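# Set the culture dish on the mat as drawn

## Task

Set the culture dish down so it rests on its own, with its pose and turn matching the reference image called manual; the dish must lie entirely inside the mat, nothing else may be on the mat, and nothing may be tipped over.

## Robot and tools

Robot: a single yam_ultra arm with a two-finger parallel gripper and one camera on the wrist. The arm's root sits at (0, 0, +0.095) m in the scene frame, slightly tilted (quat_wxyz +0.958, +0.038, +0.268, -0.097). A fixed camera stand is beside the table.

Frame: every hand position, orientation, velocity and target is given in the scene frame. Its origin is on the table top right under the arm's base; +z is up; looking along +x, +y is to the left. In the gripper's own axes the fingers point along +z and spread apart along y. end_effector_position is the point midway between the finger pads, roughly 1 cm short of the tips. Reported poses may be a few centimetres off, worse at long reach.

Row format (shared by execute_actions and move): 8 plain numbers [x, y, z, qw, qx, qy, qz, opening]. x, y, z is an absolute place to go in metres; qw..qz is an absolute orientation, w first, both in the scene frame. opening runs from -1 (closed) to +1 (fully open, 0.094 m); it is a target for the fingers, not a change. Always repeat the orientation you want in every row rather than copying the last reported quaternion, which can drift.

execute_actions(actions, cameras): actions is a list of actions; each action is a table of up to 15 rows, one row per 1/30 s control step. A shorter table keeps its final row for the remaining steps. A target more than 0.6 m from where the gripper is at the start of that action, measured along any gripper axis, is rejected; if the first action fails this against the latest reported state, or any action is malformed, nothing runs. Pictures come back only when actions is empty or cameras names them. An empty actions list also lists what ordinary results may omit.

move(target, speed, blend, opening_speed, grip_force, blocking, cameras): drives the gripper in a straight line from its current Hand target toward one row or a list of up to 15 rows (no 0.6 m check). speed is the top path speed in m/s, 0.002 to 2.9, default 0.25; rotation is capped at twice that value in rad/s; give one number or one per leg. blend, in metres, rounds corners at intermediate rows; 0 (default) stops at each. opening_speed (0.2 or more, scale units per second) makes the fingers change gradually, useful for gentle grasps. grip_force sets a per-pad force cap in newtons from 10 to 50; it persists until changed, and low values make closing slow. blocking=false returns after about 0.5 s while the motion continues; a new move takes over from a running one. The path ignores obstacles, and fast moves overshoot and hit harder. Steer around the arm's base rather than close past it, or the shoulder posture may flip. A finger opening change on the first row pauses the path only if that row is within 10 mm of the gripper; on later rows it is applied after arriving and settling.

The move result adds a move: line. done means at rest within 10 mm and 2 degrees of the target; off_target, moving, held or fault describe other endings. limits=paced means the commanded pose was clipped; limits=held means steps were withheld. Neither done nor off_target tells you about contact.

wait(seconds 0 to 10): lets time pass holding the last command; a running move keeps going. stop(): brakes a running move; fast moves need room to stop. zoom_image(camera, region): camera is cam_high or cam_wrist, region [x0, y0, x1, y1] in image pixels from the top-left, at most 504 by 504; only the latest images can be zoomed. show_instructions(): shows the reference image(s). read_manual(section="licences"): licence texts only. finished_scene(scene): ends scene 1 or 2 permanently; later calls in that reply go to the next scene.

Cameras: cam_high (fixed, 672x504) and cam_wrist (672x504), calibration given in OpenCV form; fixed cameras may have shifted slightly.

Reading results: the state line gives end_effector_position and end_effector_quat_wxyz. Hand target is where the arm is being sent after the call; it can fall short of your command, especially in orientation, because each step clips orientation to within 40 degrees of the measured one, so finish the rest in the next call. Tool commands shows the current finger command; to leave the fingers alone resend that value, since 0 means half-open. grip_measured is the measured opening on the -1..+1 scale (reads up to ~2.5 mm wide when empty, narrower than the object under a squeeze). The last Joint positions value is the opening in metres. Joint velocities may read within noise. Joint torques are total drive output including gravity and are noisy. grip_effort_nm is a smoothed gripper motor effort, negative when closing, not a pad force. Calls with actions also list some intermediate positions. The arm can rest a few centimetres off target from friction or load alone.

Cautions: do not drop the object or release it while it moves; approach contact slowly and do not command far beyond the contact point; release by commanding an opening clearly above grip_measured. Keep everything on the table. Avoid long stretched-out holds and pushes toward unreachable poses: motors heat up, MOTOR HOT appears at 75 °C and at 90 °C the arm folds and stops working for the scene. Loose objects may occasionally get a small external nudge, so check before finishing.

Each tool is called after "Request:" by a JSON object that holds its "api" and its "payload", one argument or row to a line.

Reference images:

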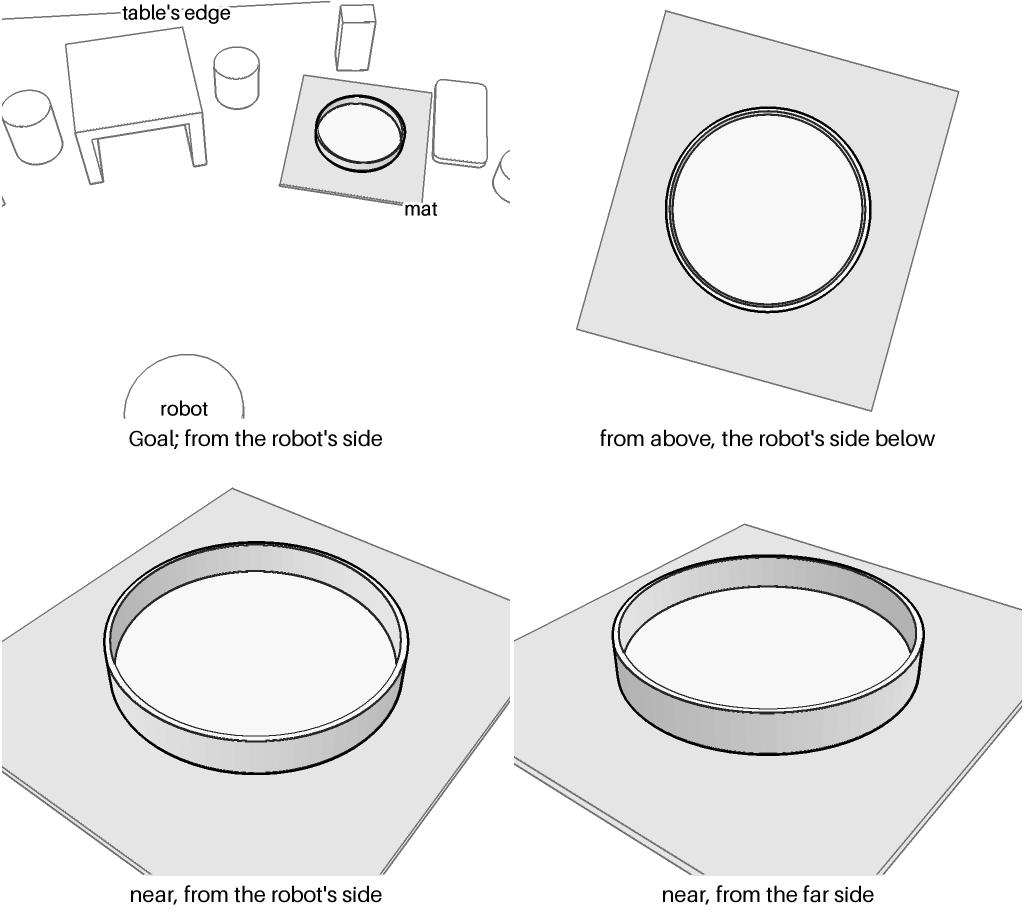

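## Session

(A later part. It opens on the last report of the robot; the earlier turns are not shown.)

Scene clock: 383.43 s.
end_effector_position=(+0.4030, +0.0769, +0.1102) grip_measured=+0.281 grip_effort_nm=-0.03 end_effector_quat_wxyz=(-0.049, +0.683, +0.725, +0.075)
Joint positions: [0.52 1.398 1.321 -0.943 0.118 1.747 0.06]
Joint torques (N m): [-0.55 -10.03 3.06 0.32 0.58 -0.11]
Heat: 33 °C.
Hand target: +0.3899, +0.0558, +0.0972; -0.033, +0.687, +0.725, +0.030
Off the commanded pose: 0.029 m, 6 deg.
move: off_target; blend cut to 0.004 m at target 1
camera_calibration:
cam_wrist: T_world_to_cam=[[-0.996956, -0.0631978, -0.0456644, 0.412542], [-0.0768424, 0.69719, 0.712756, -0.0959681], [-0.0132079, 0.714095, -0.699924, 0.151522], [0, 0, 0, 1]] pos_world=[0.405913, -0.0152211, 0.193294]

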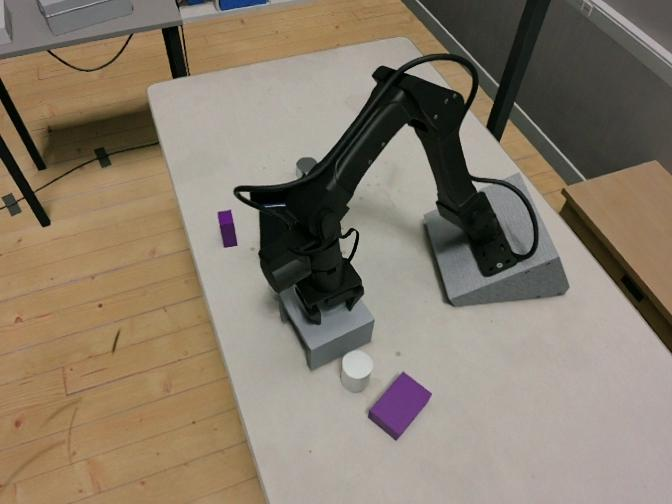

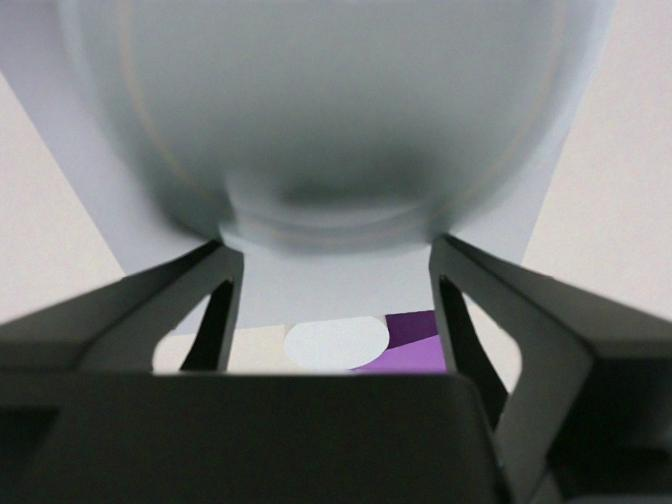

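Request:
{"api": "move", "payload": {
  "target": [0.386,0.024,0.096,-0.0316,0.6877,0.7247,0.03,0.28],
  "speed": 0.06,
  "cameras": ["all"]
}}

Request:
{"api": "zoom_image", "payload": {
  "camera": "cam_high",
  "region": [255, 240, 375, 360]
}}

Scene clock: 387.73 s.
end_effector_position=(+0.4039, +0.0432, +0.1092) grip_measured=+0.281 grip_effort_nm=-0.03 end_effector_quat_wxyz=(-0.039, +0.684, +0.724, +0.077)
Joint positions: [0.402 1.353 1.29 -0.933 0.067 1.647 0.06]
Joint torques (N m): [-0.59 -10.24 2.97 0.23 0.55 -0.06]
Heat: 33 °C.
Hand target: +0.3862, +0.0248, +0.0971; -0.033, +0.687, +0.725, +0.030
Off the commanded pose: 0.029 m, 6 deg.
move: off_target
camera_calibration:
cam_wrist: T_world_to_cam=[[-0.996343, -0.0589434, -0.0618622, 0.412581], [-0.0854239, 0.704075, 0.704969, -0.0677177], [0.00200231, 0.707675, -0.706535, 0.16977], [0, 0, 0, 1]] pos_world=[0.404948, -0.0481448, 0.193211]

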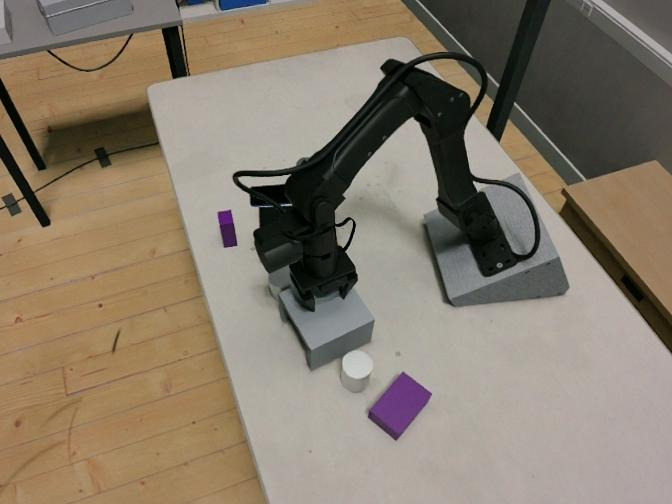

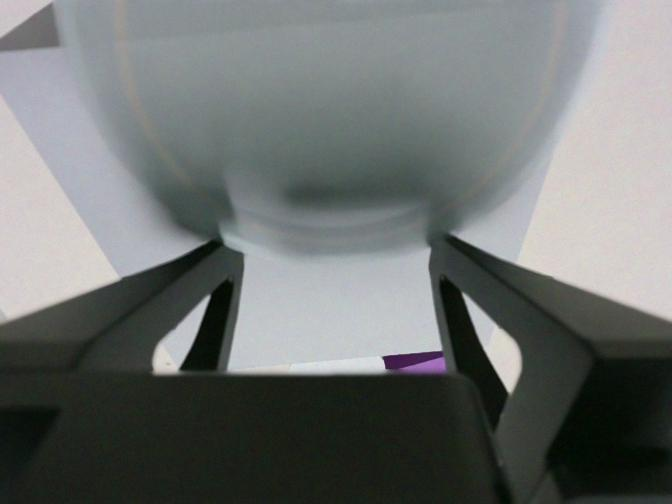

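Scaled by 4.200 from the camera's 672x504 image, which has a finer 960x720 frame.

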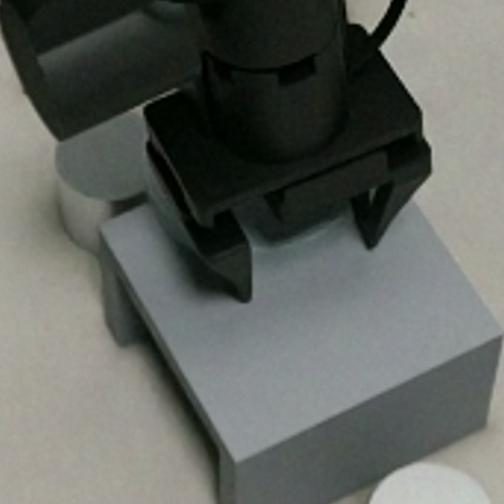

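Request:
{"api": "move", "payload": {
  "target": [
    [0.386,0.045,0.100,-0.0316,0.6877,0.7247,0.03,0.28],
    [0.386,0.045,0.23,-0.0316,0.6877,0.7247,0.03,0.1],
    [0.33,-0.15,0.24,0.1294,0.2241,0.8365,0.483,0.1]
  ],
  "speed": [0.1,0.25,0.3],
  "blend": [0.01,0.03,0],
  "cameras": ["all"]
}}

Request:
{"api": "zoom_image", "payload": {
  "camera": "cam_high",
  "region": [245, 220, 395, 370]
}}

Scene clock: 422.77 s.
end_effector_position=(+0.3347, -0.1530, +0.2431) grip_measured=+0.102 grip_effort_nm=-0.05 end_effector_quat_wxyz=(+0.260, +0.313, +0.882, +0.239)
Joint positions: [-1.1 1.153 1.278 -1.516 -1.19 -0.635 0.052]
Joint torques (N m): [-1.94 -3.75 4.42 -0.33 -0.52 -0.21]
Heat: 33 °C.
Hand target: +0.3312, -0.1499, +0.2395; +0.252, +0.338, +0.869, +0.260
Off the commanded pose: 0.006 m, 34 deg.
joint sent to its limit — joint 4 (wrist pitch), lower limit. The joint targets are off in orientation, not in position.
move: off_target; blend cut to 0 m at target 2
camera_calibration:
cam_wrist: T_world_to_cam=[[-0.421209, -0.693865, -0.584067, 0.177691], [-0.900972, 0.394011, 0.18167, 0.322909], [0.104075, 0.602749, -0.791114, 0.373635], [0, 0, 0, 1]] pos_world=[0.326892, -0.229144, 0.340708]

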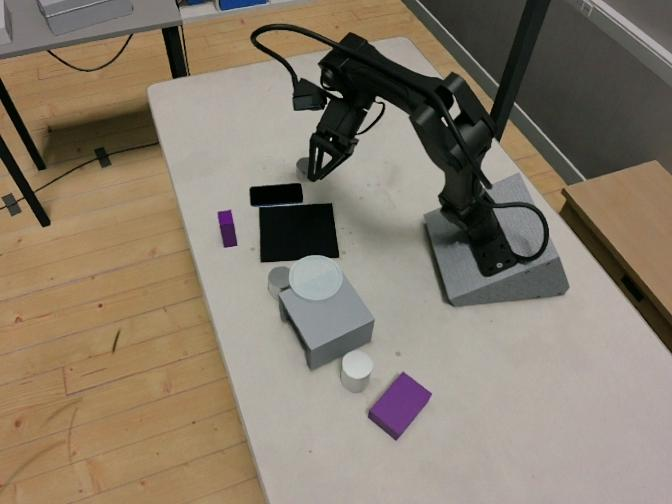

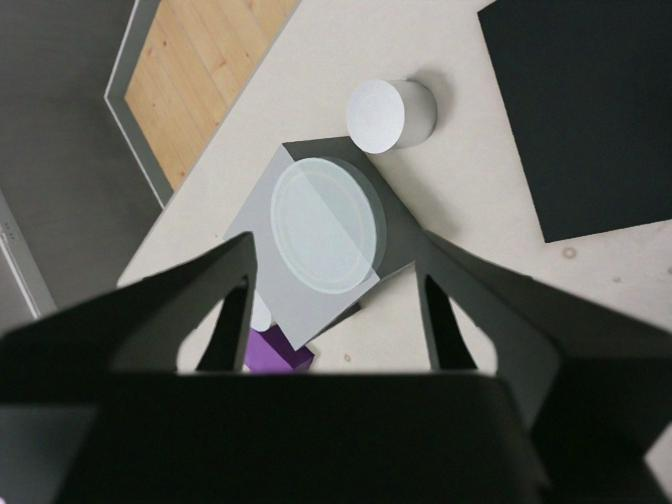

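Scaled by 3.360 from the camera's 672x504 image, which has a finer 960x720 frame.

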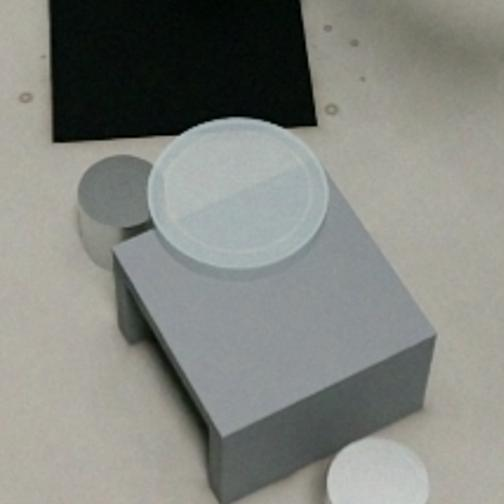

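Request:
{"api": "move", "payload": {
  "target": [0.323,-0.148,0.150,0.1294,0.2241,0.8365,0.483,0.1],
  "speed": 0.25,
  "cameras": ["all"]
}}

Request:
{"api": "zoom_image", "payload": {
  "camera": "cam_high",
  "region": [245, 180, 395, 330]
}}

Scene clock: 428.50 s.
end_effector_position=(+0.3263, -0.1532, +0.1524) grip_measured=+0.102 grip_effort_nm=-0.06 end_effector_quat_wxyz=(+0.183, +0.257, +0.876, +0.365)
Joint positions: [-0.931 1.522 1.234 -1.519 -1.167 -0.951 0.052]
Joint torques (N m): [-1.72 -6.49 4.68 -1.1 -0.32 -0.13]
Heat: 32 °C.
Hand target: +0.3236, -0.1477, +0.1497; +0.168, +0.271, +0.867, +0.383
Off the commanded pose: 0.007 m, 16 deg.
joint sent to its limit — joint 4 (wrist pitch), lower limit. The joint targets are off in orientation, not in position.
move: off_target
camera_calibration:
cam_wrist: T_world_to_cam=[[-0.309118, -0.605729, -0.73317, 0.120649], [-0.949473, 0.152551, 0.274281, 0.296543], [-0.0542944, 0.78091, -0.622279, 0.356092], [0, 0, 0, 1]] pos_world=[0.338188, -0.250234, 0.228709]

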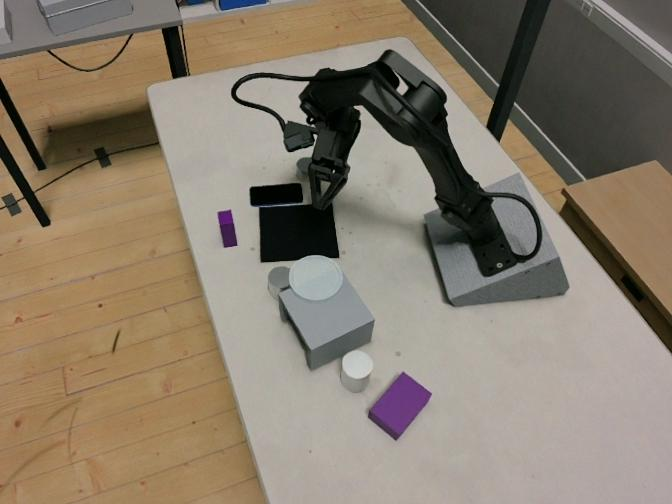

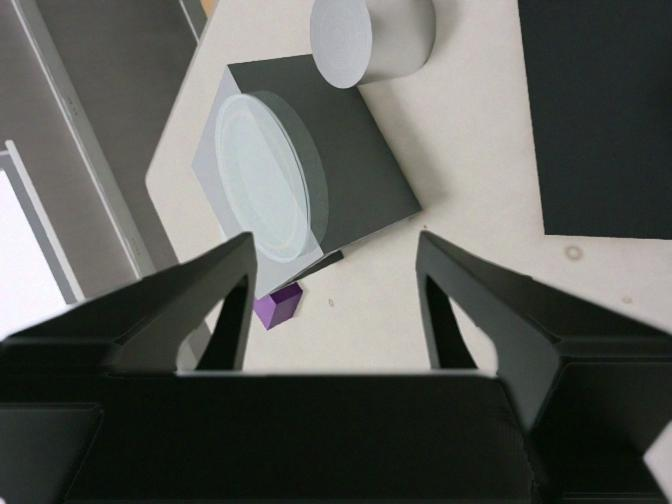

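Scaled by 3.360 from the camera's 672x504 image, which has a finer 960x720 frame.

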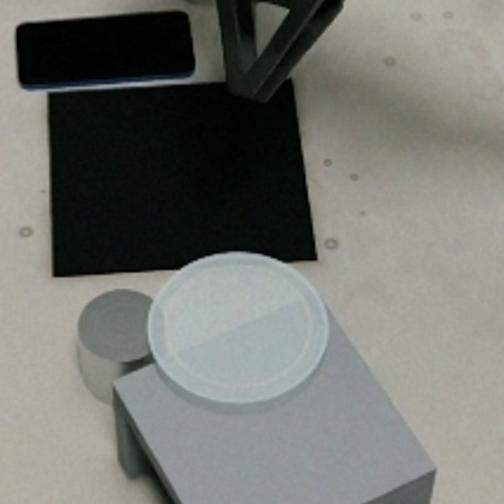

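Request:
{"api": "move", "payload": {
  "target": [0.350,-0.092,0.127,0.1294,0.2241,0.8365,0.483,0.1],
  "speed": 0.15,
  "cameras": ["all"]
}}

Request:
{"api": "zoom_image", "payload": {
  "camera": "cam_high",
  "region": [245, 180, 395, 330]
}}

Scene clock: 454.00 s.
end_effector_position=(+0.3536, -0.0959, +0.1332) grip_measured=+0.102 grip_effort_nm=-0.05 end_effector_quat_wxyz=(+0.141, +0.208, +0.849, +0.466)
Joint positions: [-0.691 1.61 1.234 -1.519 -1.223 -0.952 0.052]
Joint torques (N m): [-1.58 -6.9 2.86 -1.09 -0.38 -0.08]
Heat: 29 °C.
Hand target: +0.3501, -0.0920, +0.1273; +0.129, +0.225, +0.837, +0.482
Off the commanded pose: 0.008 m, 3 deg.
move: off_target
camera_calibration:
cam_wrist: T_world_to_cam=[[-0.213391, -0.481875, -0.849859, 0.143299], [-0.964118, -0.0367513, 0.262919, 0.307529], [-0.157927, 0.875469, -0.456742, 0.324644], [0, 0, 0, 1]] pos_world=[0.378344, -0.203862, 0.189207]

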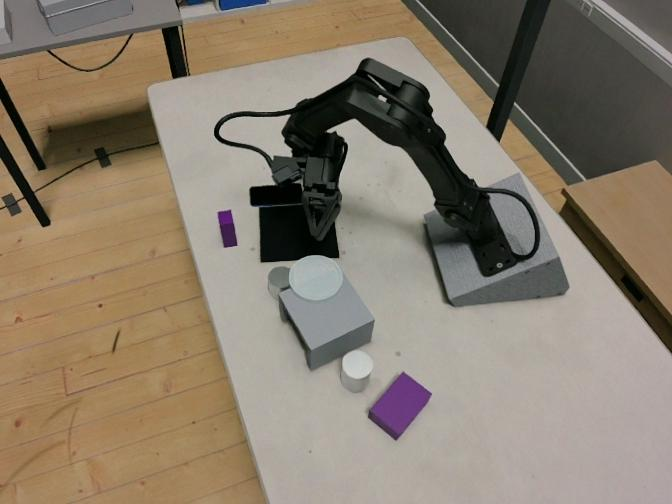

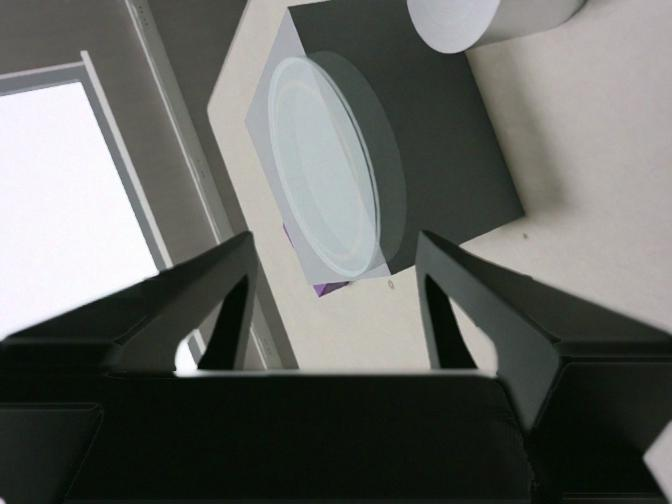

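Scaled by 3.360 from the camera's 672x504 image, which has a finer 960x720 frame.

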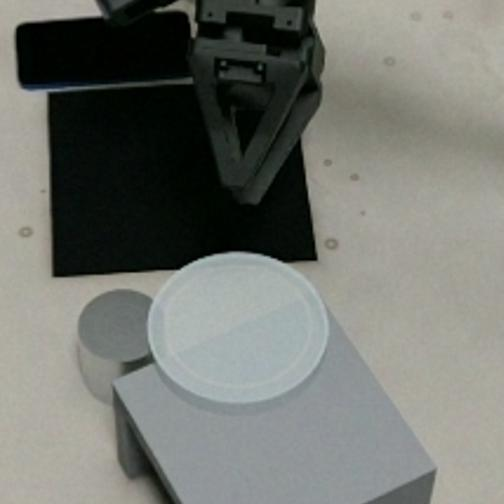

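Request:
{"api": "move", "payload": {
  "target": [
    [0.346,-0.090,0.118,0.1294,0.2241,0.8365,0.483,0.1],
    [0.360,-0.066,0.102,0.1294,0.2241,0.8365,0.483,0.1]
  ],
  "speed": 0.06,
  "blend": [0.005,0],
  "cameras": ["all"]
}}

Request:
{"api": "zoom_image", "payload": {
  "camera": "cam_high",
  "region": [255, 200, 375, 320]
}}

Request:
{"api": "zoom_image", "payload": {
  "camera": "cam_wrist",
  "region": [200, 100, 500, 400]
}}

Scene clock: 469.57 s.
end_effector_position=(+0.3587, -0.0705, +0.0951) grip_measured=+0.102 grip_effort_nm=-0.06 end_effector_quat_wxyz=(+0.118, +0.232, +0.836, +0.483)
Joint positions: [-0.57 1.594 1.089 -1.138 -1.252 -0.601 0.052]
Joint torques (N m): [-1.09 -12.66 2.5 -0.43 -0.47 0.04]
Heat: 30 °C.
Hand target: +0.3599, -0.0660, +0.1019; +0.129, +0.223, +0.836, +0.484
Off the commanded pose: 0.008 m, 2 deg.
move: done
camera_calibration:
cam_wrist: T_world_to_cam=[[-0.265977, -0.428053, -0.863728, 0.148144], [-0.950596, -0.0323168, 0.308743, 0.314519], [-0.160072, 0.903175, -0.39831, 0.282954], [0, 0, 0, 1]] pos_world=[0.383677, -0.181979, 0.143554]

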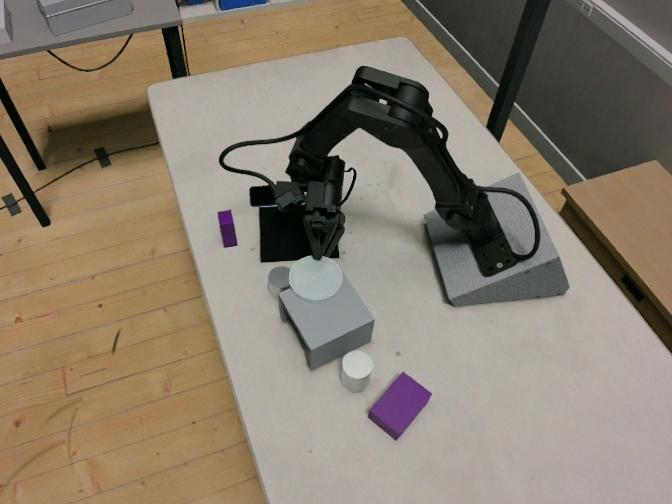

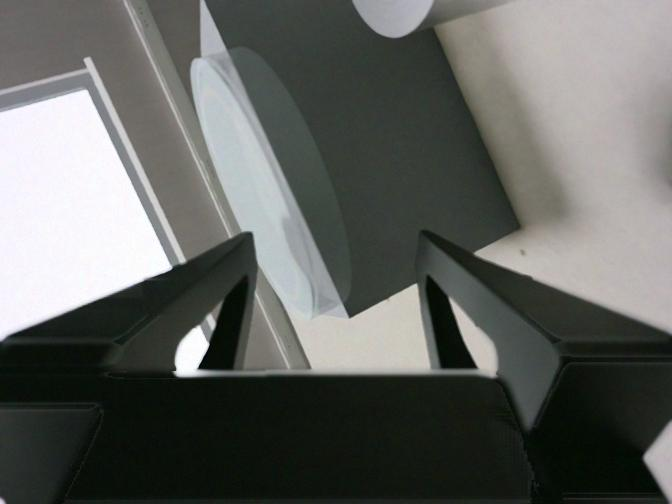

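Scaled by 4.200 from the camera's 672x504 image, which has a finer 960x720 frame.

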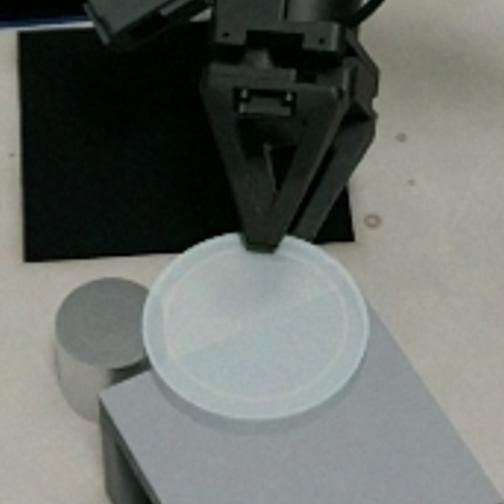

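Scaled by 1.680 from the camera's 672x504 image, which has a finer 960x720 frame.

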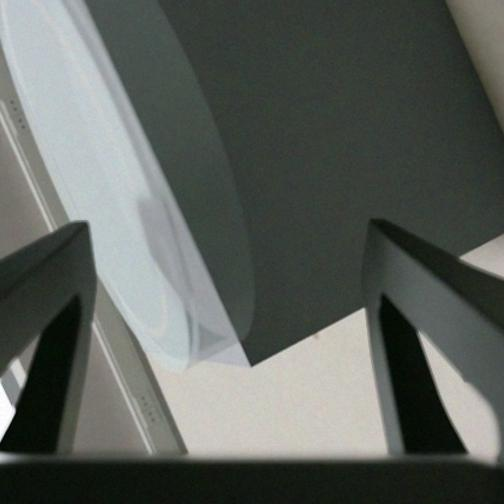

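Request:
{"api": "move", "payload": {
  "target": [
    [0.363,-0.061,0.110,0.1294,0.2241,0.8365,0.483,0.1],
    [0.363,-0.061,0.110,0.1294,0.2241,0.8365,0.483,-0.12]
  ],
  "speed": 0.05,
  "opening_speed": 0.6,
  "cameras": ["all"]
}}

Request:
{"api": "zoom_image", "payload": {
  "camera": "cam_wrist",
  "region": [200, 100, 500, 400]
}}

Request:
{"api": "zoom_image", "payload": {
  "camera": "cam_high",
  "region": [255, 200, 375, 320]
}}

Scene clock: 501.60 s.
end_effector_position=(+0.3635, -0.0668, +0.1039) grip_measured=-0.118 grip_effort_nm=-0.06 end_effector_quat_wxyz=(+0.121, +0.230, +0.837, +0.481)
Joint positions: [-0.556 1.554 1.089 -1.124 -1.252 -0.552 0.041]
Joint torques (N m): [-0.72 -12.45 2.44 -0.38 -0.52 0.02]
Heat: 34 °C.
Hand target: +0.3630, -0.0611, +0.1098; +0.129, +0.224, +0.836, +0.483
Off the commanded pose: 0.008 m, 1 deg.
move: done
camera_calibration:
cam_wrist: T_world_to_cam=[[-0.261244, -0.433584, -0.862413, 0.156413], [-0.952144, -0.0311031, 0.304063, 0.317691], [-0.158661, 0.900576, -0.404709, 0.283795], [0, 0, 0, 1]] pos_world=[0.388376, -0.177879, 0.153149]

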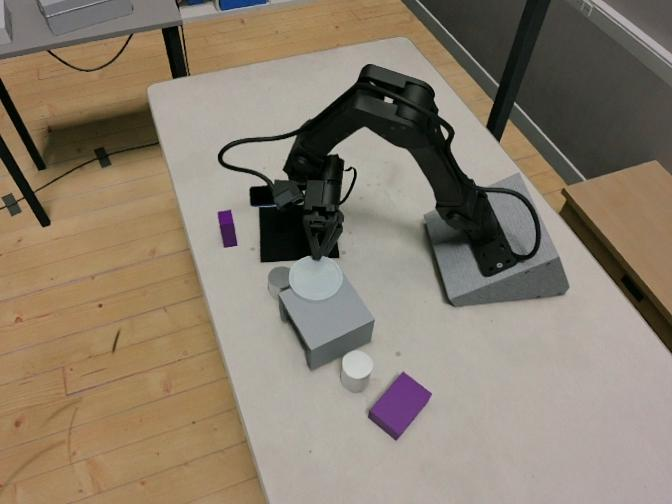

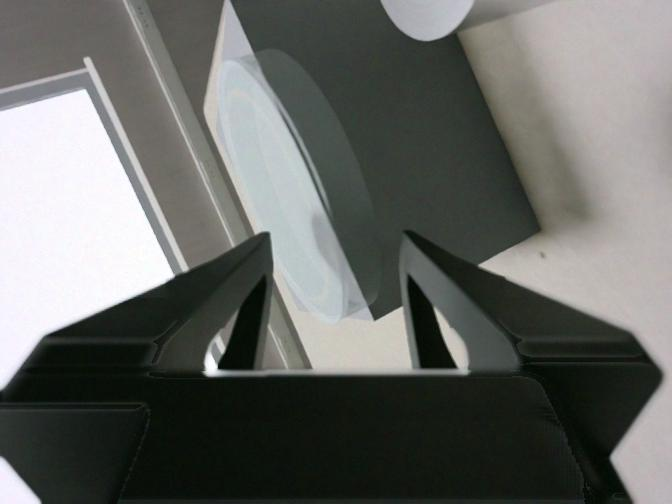

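Scaled by 1.680 from the camera's 672x504 image, which has a finer 960x720 frame.

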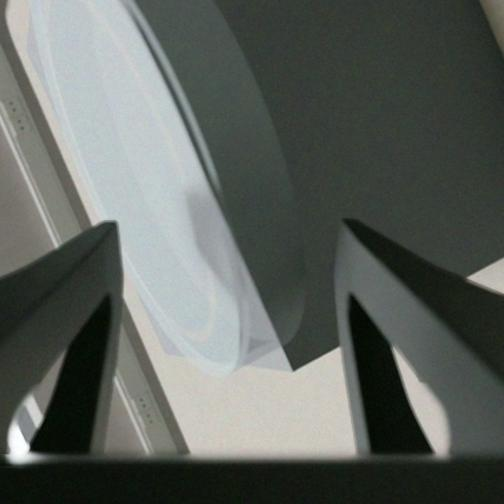

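Scaled by 4.200 from the camera's 672x504 image, which has a finer 960x720 frame.

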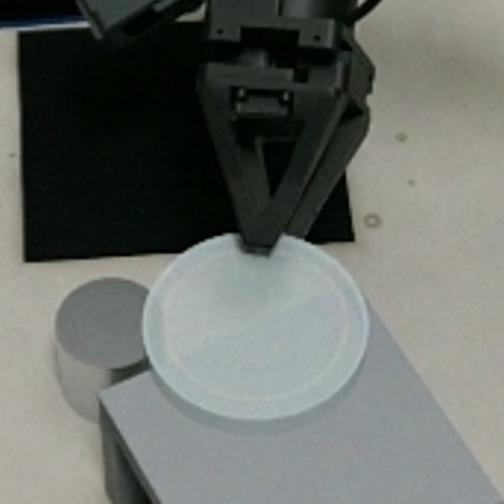

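Request:
{"api": "move", "payload": {
  "target": [
    [0.365,-0.058,0.140,0.1294,0.2241,0.8365,0.483,-0.12]
  ],
  "speed": 0.05,
  "cameras": ["all"]
}}

Request:
{"api": "zoom_image", "payload": {
  "camera": "cam_wrist",
  "region": [200, 100, 500, 400]
}}

Request:
{"api": "zoom_image", "payload": {
  "camera": "cam_high",
  "region": [255, 200, 375, 320]
}}

Scene clock: 507.80 s.
end_effector_position=(+0.3588, -0.0551, +0.1265) grip_measured=-0.118 grip_effort_nm=-0.06 end_effector_quat_wxyz=(+0.110, +0.237, +0.833, +0.488)
Joint positions: [-0.556 1.489 1.089 -1.243 -1.252 -0.579 0.041]
Joint torques (N m): [-2.03 -11.64 6.63 -0.8 -0.51 -0.07]
Heat: 35 °C.
Hand target: +0.3649, -0.0576, +0.1396; +0.130, +0.224, +0.837, +0.483
Off the commanded pose: 0.015 m, 3 deg.
move: off_target
camera_calibration:
cam_wrist: T_world_to_cam=[[-0.279435, -0.413844, -0.8664, 0.187893], [-0.945667, -0.0375898, 0.322955, 0.301502], [-0.166221, 0.909572, -0.380855, 0.281857], [0, 0, 0, 1]] pos_world=[0.384474, -0.167277, 0.172766]

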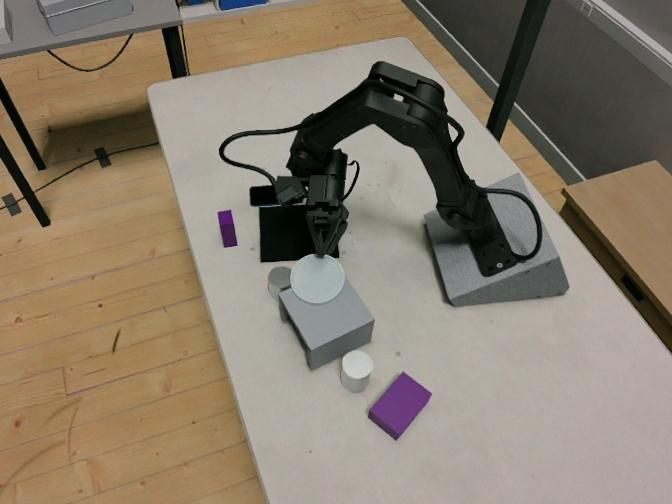

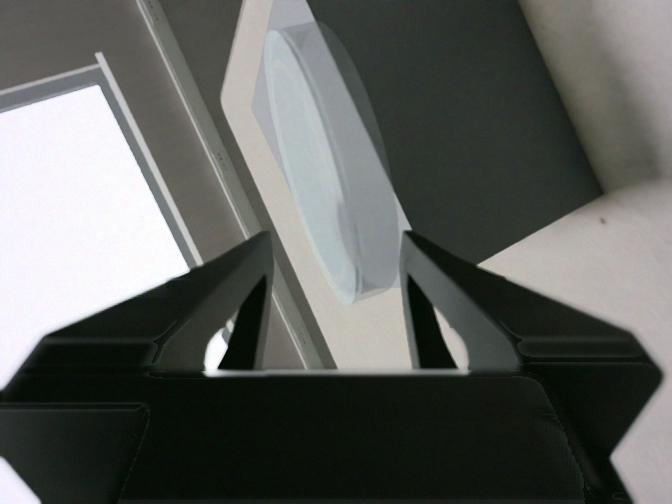

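Scaled by 1.680 from the camera's 672x504 image, which has a finer 960x720 frame.

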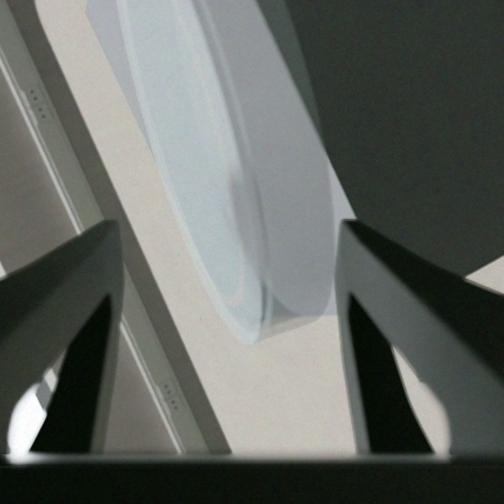

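Scaled by 4.200 from the camera's 672x504 image, which has a finer 960x720 frame.

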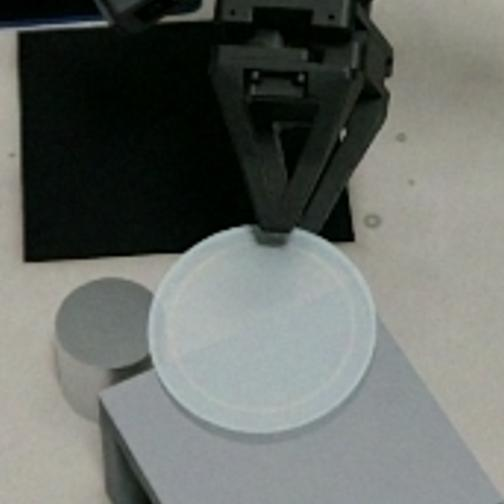

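Request:
{"api": "move", "payload": {
  "target": [
    [0.371,-0.052,0.166,0.1294,0.2241,0.8365,0.483,-0.12]
  ],
  "speed": 0.05,
  "cameras": ["all"]
}}

Request:
{"api": "zoom_image", "payload": {
  "camera": "cam_wrist",
  "region": [200, 100, 500, 400]
}}

Request:
{"api": "zoom_image", "payload": {
  "camera": "cam_high",
  "region": [255, 200, 375, 320]
}}

Scene clock: 513.37 s.
end_effector_position=(+0.3654, -0.0518, +0.1520) grip_measured=-0.118 grip_effort_nm=-0.06 end_effector_quat_wxyz=(+0.115, +0.233, +0.835, +0.485)
Joint positions: [-0.556 1.433 1.139 -1.331 -1.252 -0.575 0.041]
Joint torques (N m): [-1.47 -11.66 7.05 -0.83 -0.49 0]
Heat: 34 °C.
Hand target: +0.3709, -0.0517, +0.1656; +0.129, +0.224, +0.837, +0.483
Off the commanded pose: 0.015 m, 2 deg.
move: off_target
camera_calibration:
cam_wrist: T_world_to_cam=[[-0.269919, -0.422362, -0.865306, 0.209139], [-0.948728, -0.0368692, 0.313937, 0.302154], [-0.164498, 0.905677, -0.390755, 0.290333], [0, 0, 0, 1]] pos_world=[0.390871, -0.163475, 0.199561]

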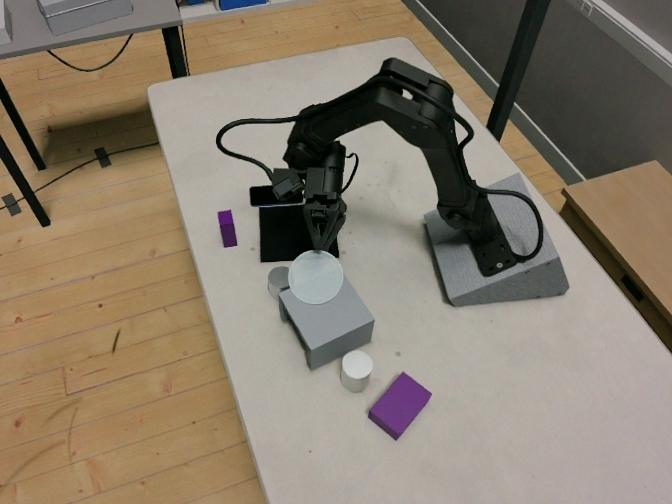

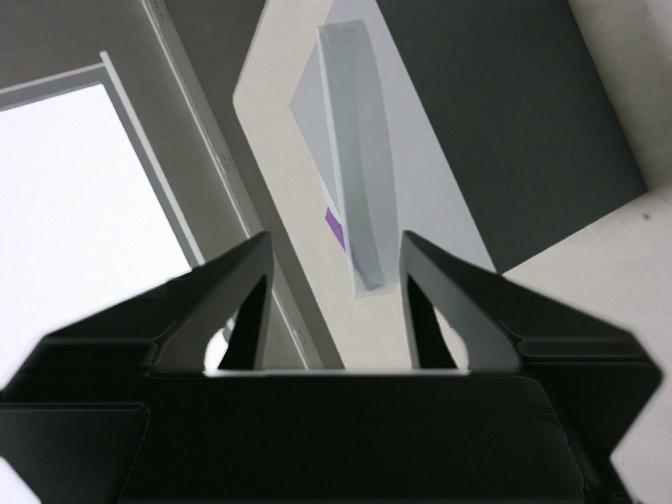

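Scaled by 1.680 from the camera's 672x504 image, which has a finer 960x720 frame.

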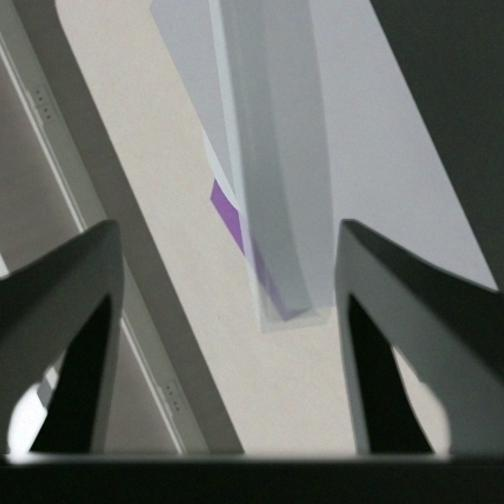

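Scaled by 4.200 from the camera's 672x504 image, which has a finer 960x720 frame.

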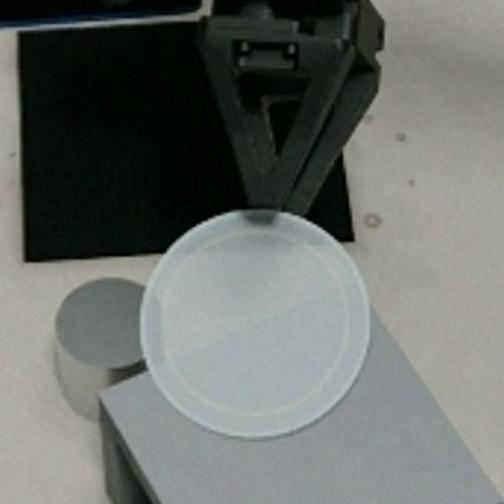

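Request:
{"api": "move", "payload": {
  "target": [
    [0.377,-0.042,0.160,0.1294,0.2241,0.8365,0.483,-0.12],
    [0.377,-0.042,0.160,0.1294,0.2241,0.8365,0.483,-0.8]
  ],
  "speed": 0.05,
  "grip_force": 35,
  "opening_speed": 0.4,
  "cameras": ["all"]
}}

Request:
{"api": "zoom_image", "payload": {
  "camera": "cam_wrist",
  "region": [200, 100, 500, 400]
}}

Request:
{"api": "zoom_image", "payload": {
  "camera": "cam_high",
  "region": [255, 200, 375, 320]
}}

Scene clock: 530.33 s.
end_effector_position=(+0.3798, -0.0488, +0.1542) grip_measured=-0.698 grip_effort_nm=-0.71 end_effector_quat_wxyz=(+0.123, +0.231, +0.837, +0.481)
Joint positions: [-0.512 1.396 1.139 -1.187 -1.253 -0.404 0.014]
Joint torques (N m): [-0.42 -12.25 3.15 -0.15 -0.5 0]
Heat: 33 °C.
Hand target: +0.3771, -0.0421, +0.1597; +0.129, +0.224, +0.836, +0.483
Off the commanded pose: 0.009 m, 1 deg.
grip_force (N): 35
move: done
camera_calibration:
cam_wrist: T_world_to_cam=[[-0.258904, -0.433567, -0.863127, 0.211076], [-0.953426, -0.028455, 0.300283, 0.319559], [-0.154753, 0.900672, -0.406007, 0.289219], [0, 0, 0, 1]] pos_world=[0.404082, -0.159883, 0.203652]

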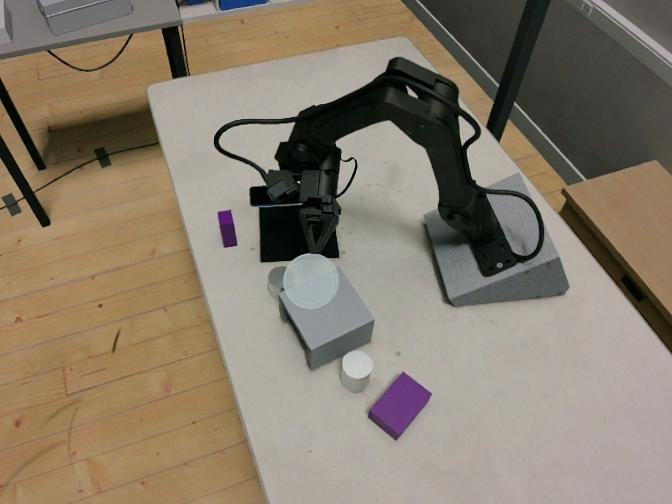

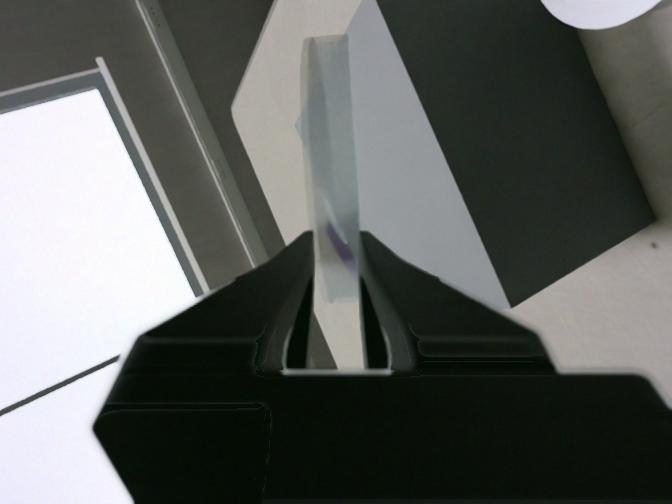

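Scaled by 1.680 from the camera's 672x504 image, which has a finer 960x720 frame.

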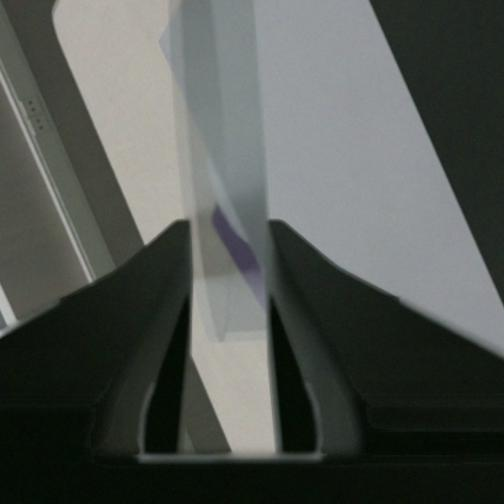

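Scaled by 4.200 from the camera's 672x504 image, which has a finer 960x720 frame.

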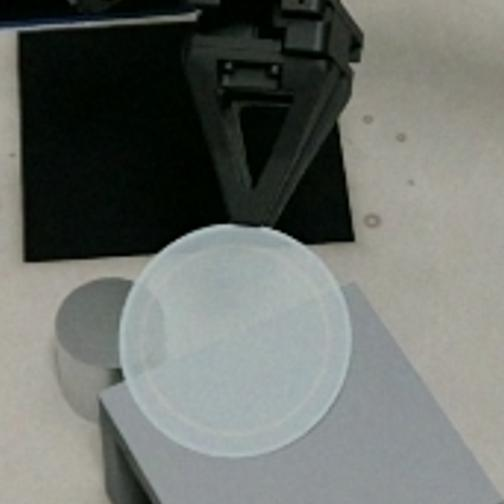

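Request:
{"api": "move", "payload": {
  "target": [
    [0.370,-0.055,0.20,0.1294,0.2241,0.8365,0.483,-0.8]
  ],
  "speed": 0.06,
  "cameras": ["all"]
}}

Request:
{"api": "zoom_image", "payload": {
  "camera": "cam_high",
  "region": [255, 200, 375, 320]
}}

Scene clock: 536.20 s.
end_effector_position=(+0.3686, -0.0553, +0.1853) grip_measured=-0.707 grip_effort_nm=-0.73 end_effector_quat_wxyz=(+0.124, +0.234, +0.837, +0.479)
Joint positions: [-0.599 1.396 1.226 -1.519 -1.252 -0.659 0.014]
Joint torques (N m): [-2.03 -11.4 7.15 -1.12 -0.44 -0.12]
Heat: 34 °C.
Hand target: +0.3705, -0.0542, +0.1991; +0.135, +0.229, +0.839, +0.475
Off the commanded pose: 0.015 m, 1 deg.
joint sent to its limit — joint 4 (wrist pitch), lower limit. The joint targets still meet the commanded pose.
grip_force (N): 35
move: off_target
camera_calibration:
cam_wrist: T_world_to_cam=[[-0.265389, -0.434189, -0.860841, 0.234096], [-0.952311, -0.0213911, 0.304378, 0.298608], [-0.150572, 0.900568, -0.407807, 0.304831], [0, 0, 0, 1]] pos_world=[0.392394, -0.166491, 0.234942]

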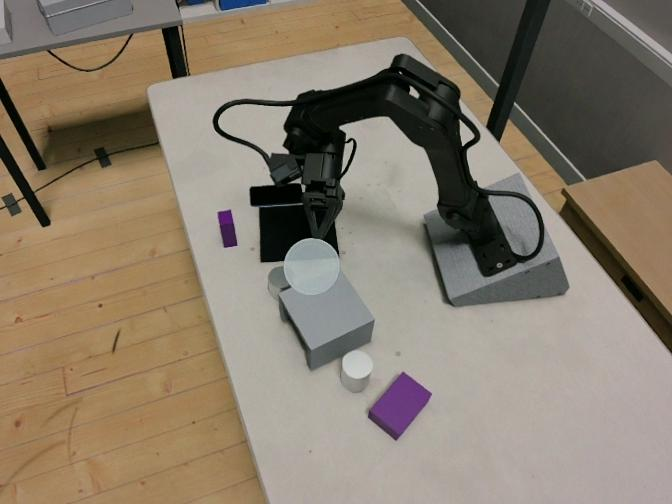

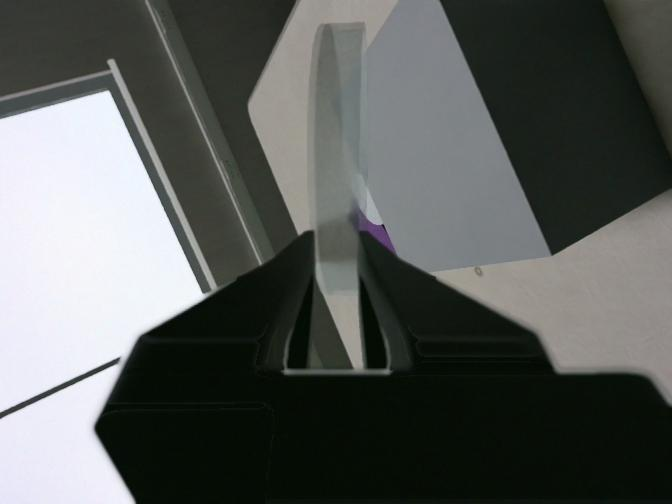

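Scaled by 4.200 from the camera's 672x504 image, which has a finer 960x720 frame.

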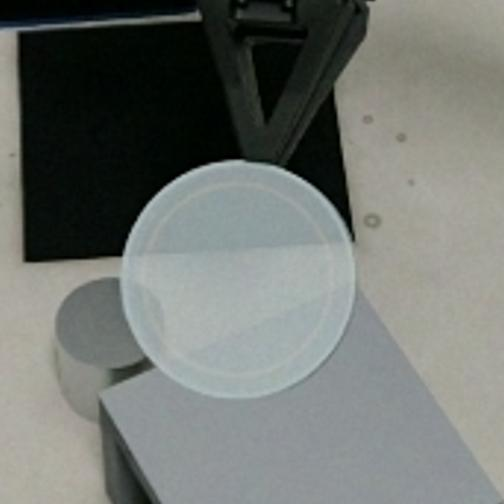

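Request:
{"api": "move", "payload": {
  "target": [
    [0.36,-0.09,0.25,0.1294,0.2241,0.8365,0.483,-0.8],
    [0.42,-0.20,0.25,0.209,0.2527,0.943,-0.056,-0.8]
  ],
  "speed": [0.15,0.35],
  "blend": [0.03,0],
  "cameras": ["all"]
}}

Scene clock: 565.70 s.
end_effector_position=(+0.4222, -0.2052, +0.2397) grip_measured=-0.707 grip_effort_nm=-0.72 end_effector_quat_wxyz=(+0.197, +0.254, +0.946, -0.051)
Joint positions: [-0.475 1.207 1.579 -1.018 -0.243 0.003 0.014]
Joint torques (N m): [-0.27 -12.64 6.06 1.21 0.09 0.06]
Heat: 35 °C.
Hand target: +0.4200, -0.2001, +0.2497; +0.209, +0.253, +0.943, -0.056
Off the commanded pose: 0.012 m, 2 deg.
grip_force (N): 35
move: off_target
camera_calibration:
cam_wrist: T_world_to_cam=[[-0.492702, -0.870195, -0.00210143, 0.0308336], [-0.850959, 0.481303, 0.210274, 0.412765], [-0.181968, 0.105391, -0.97764, 0.456713], [0, 0, 0, 1]] pos_world=[0.449545, -0.219967, 0.359771]

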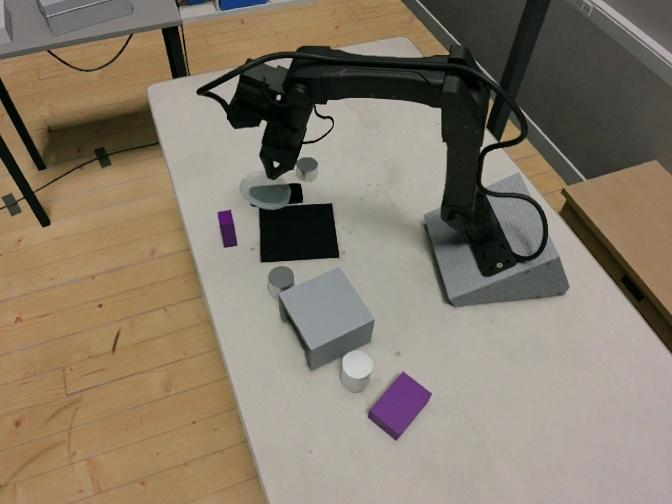

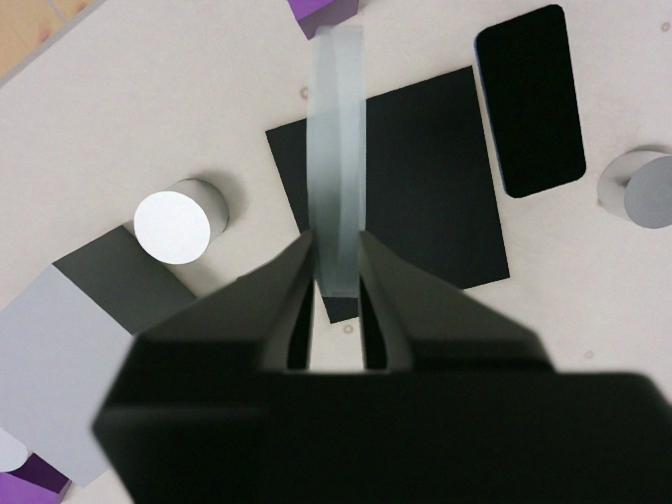

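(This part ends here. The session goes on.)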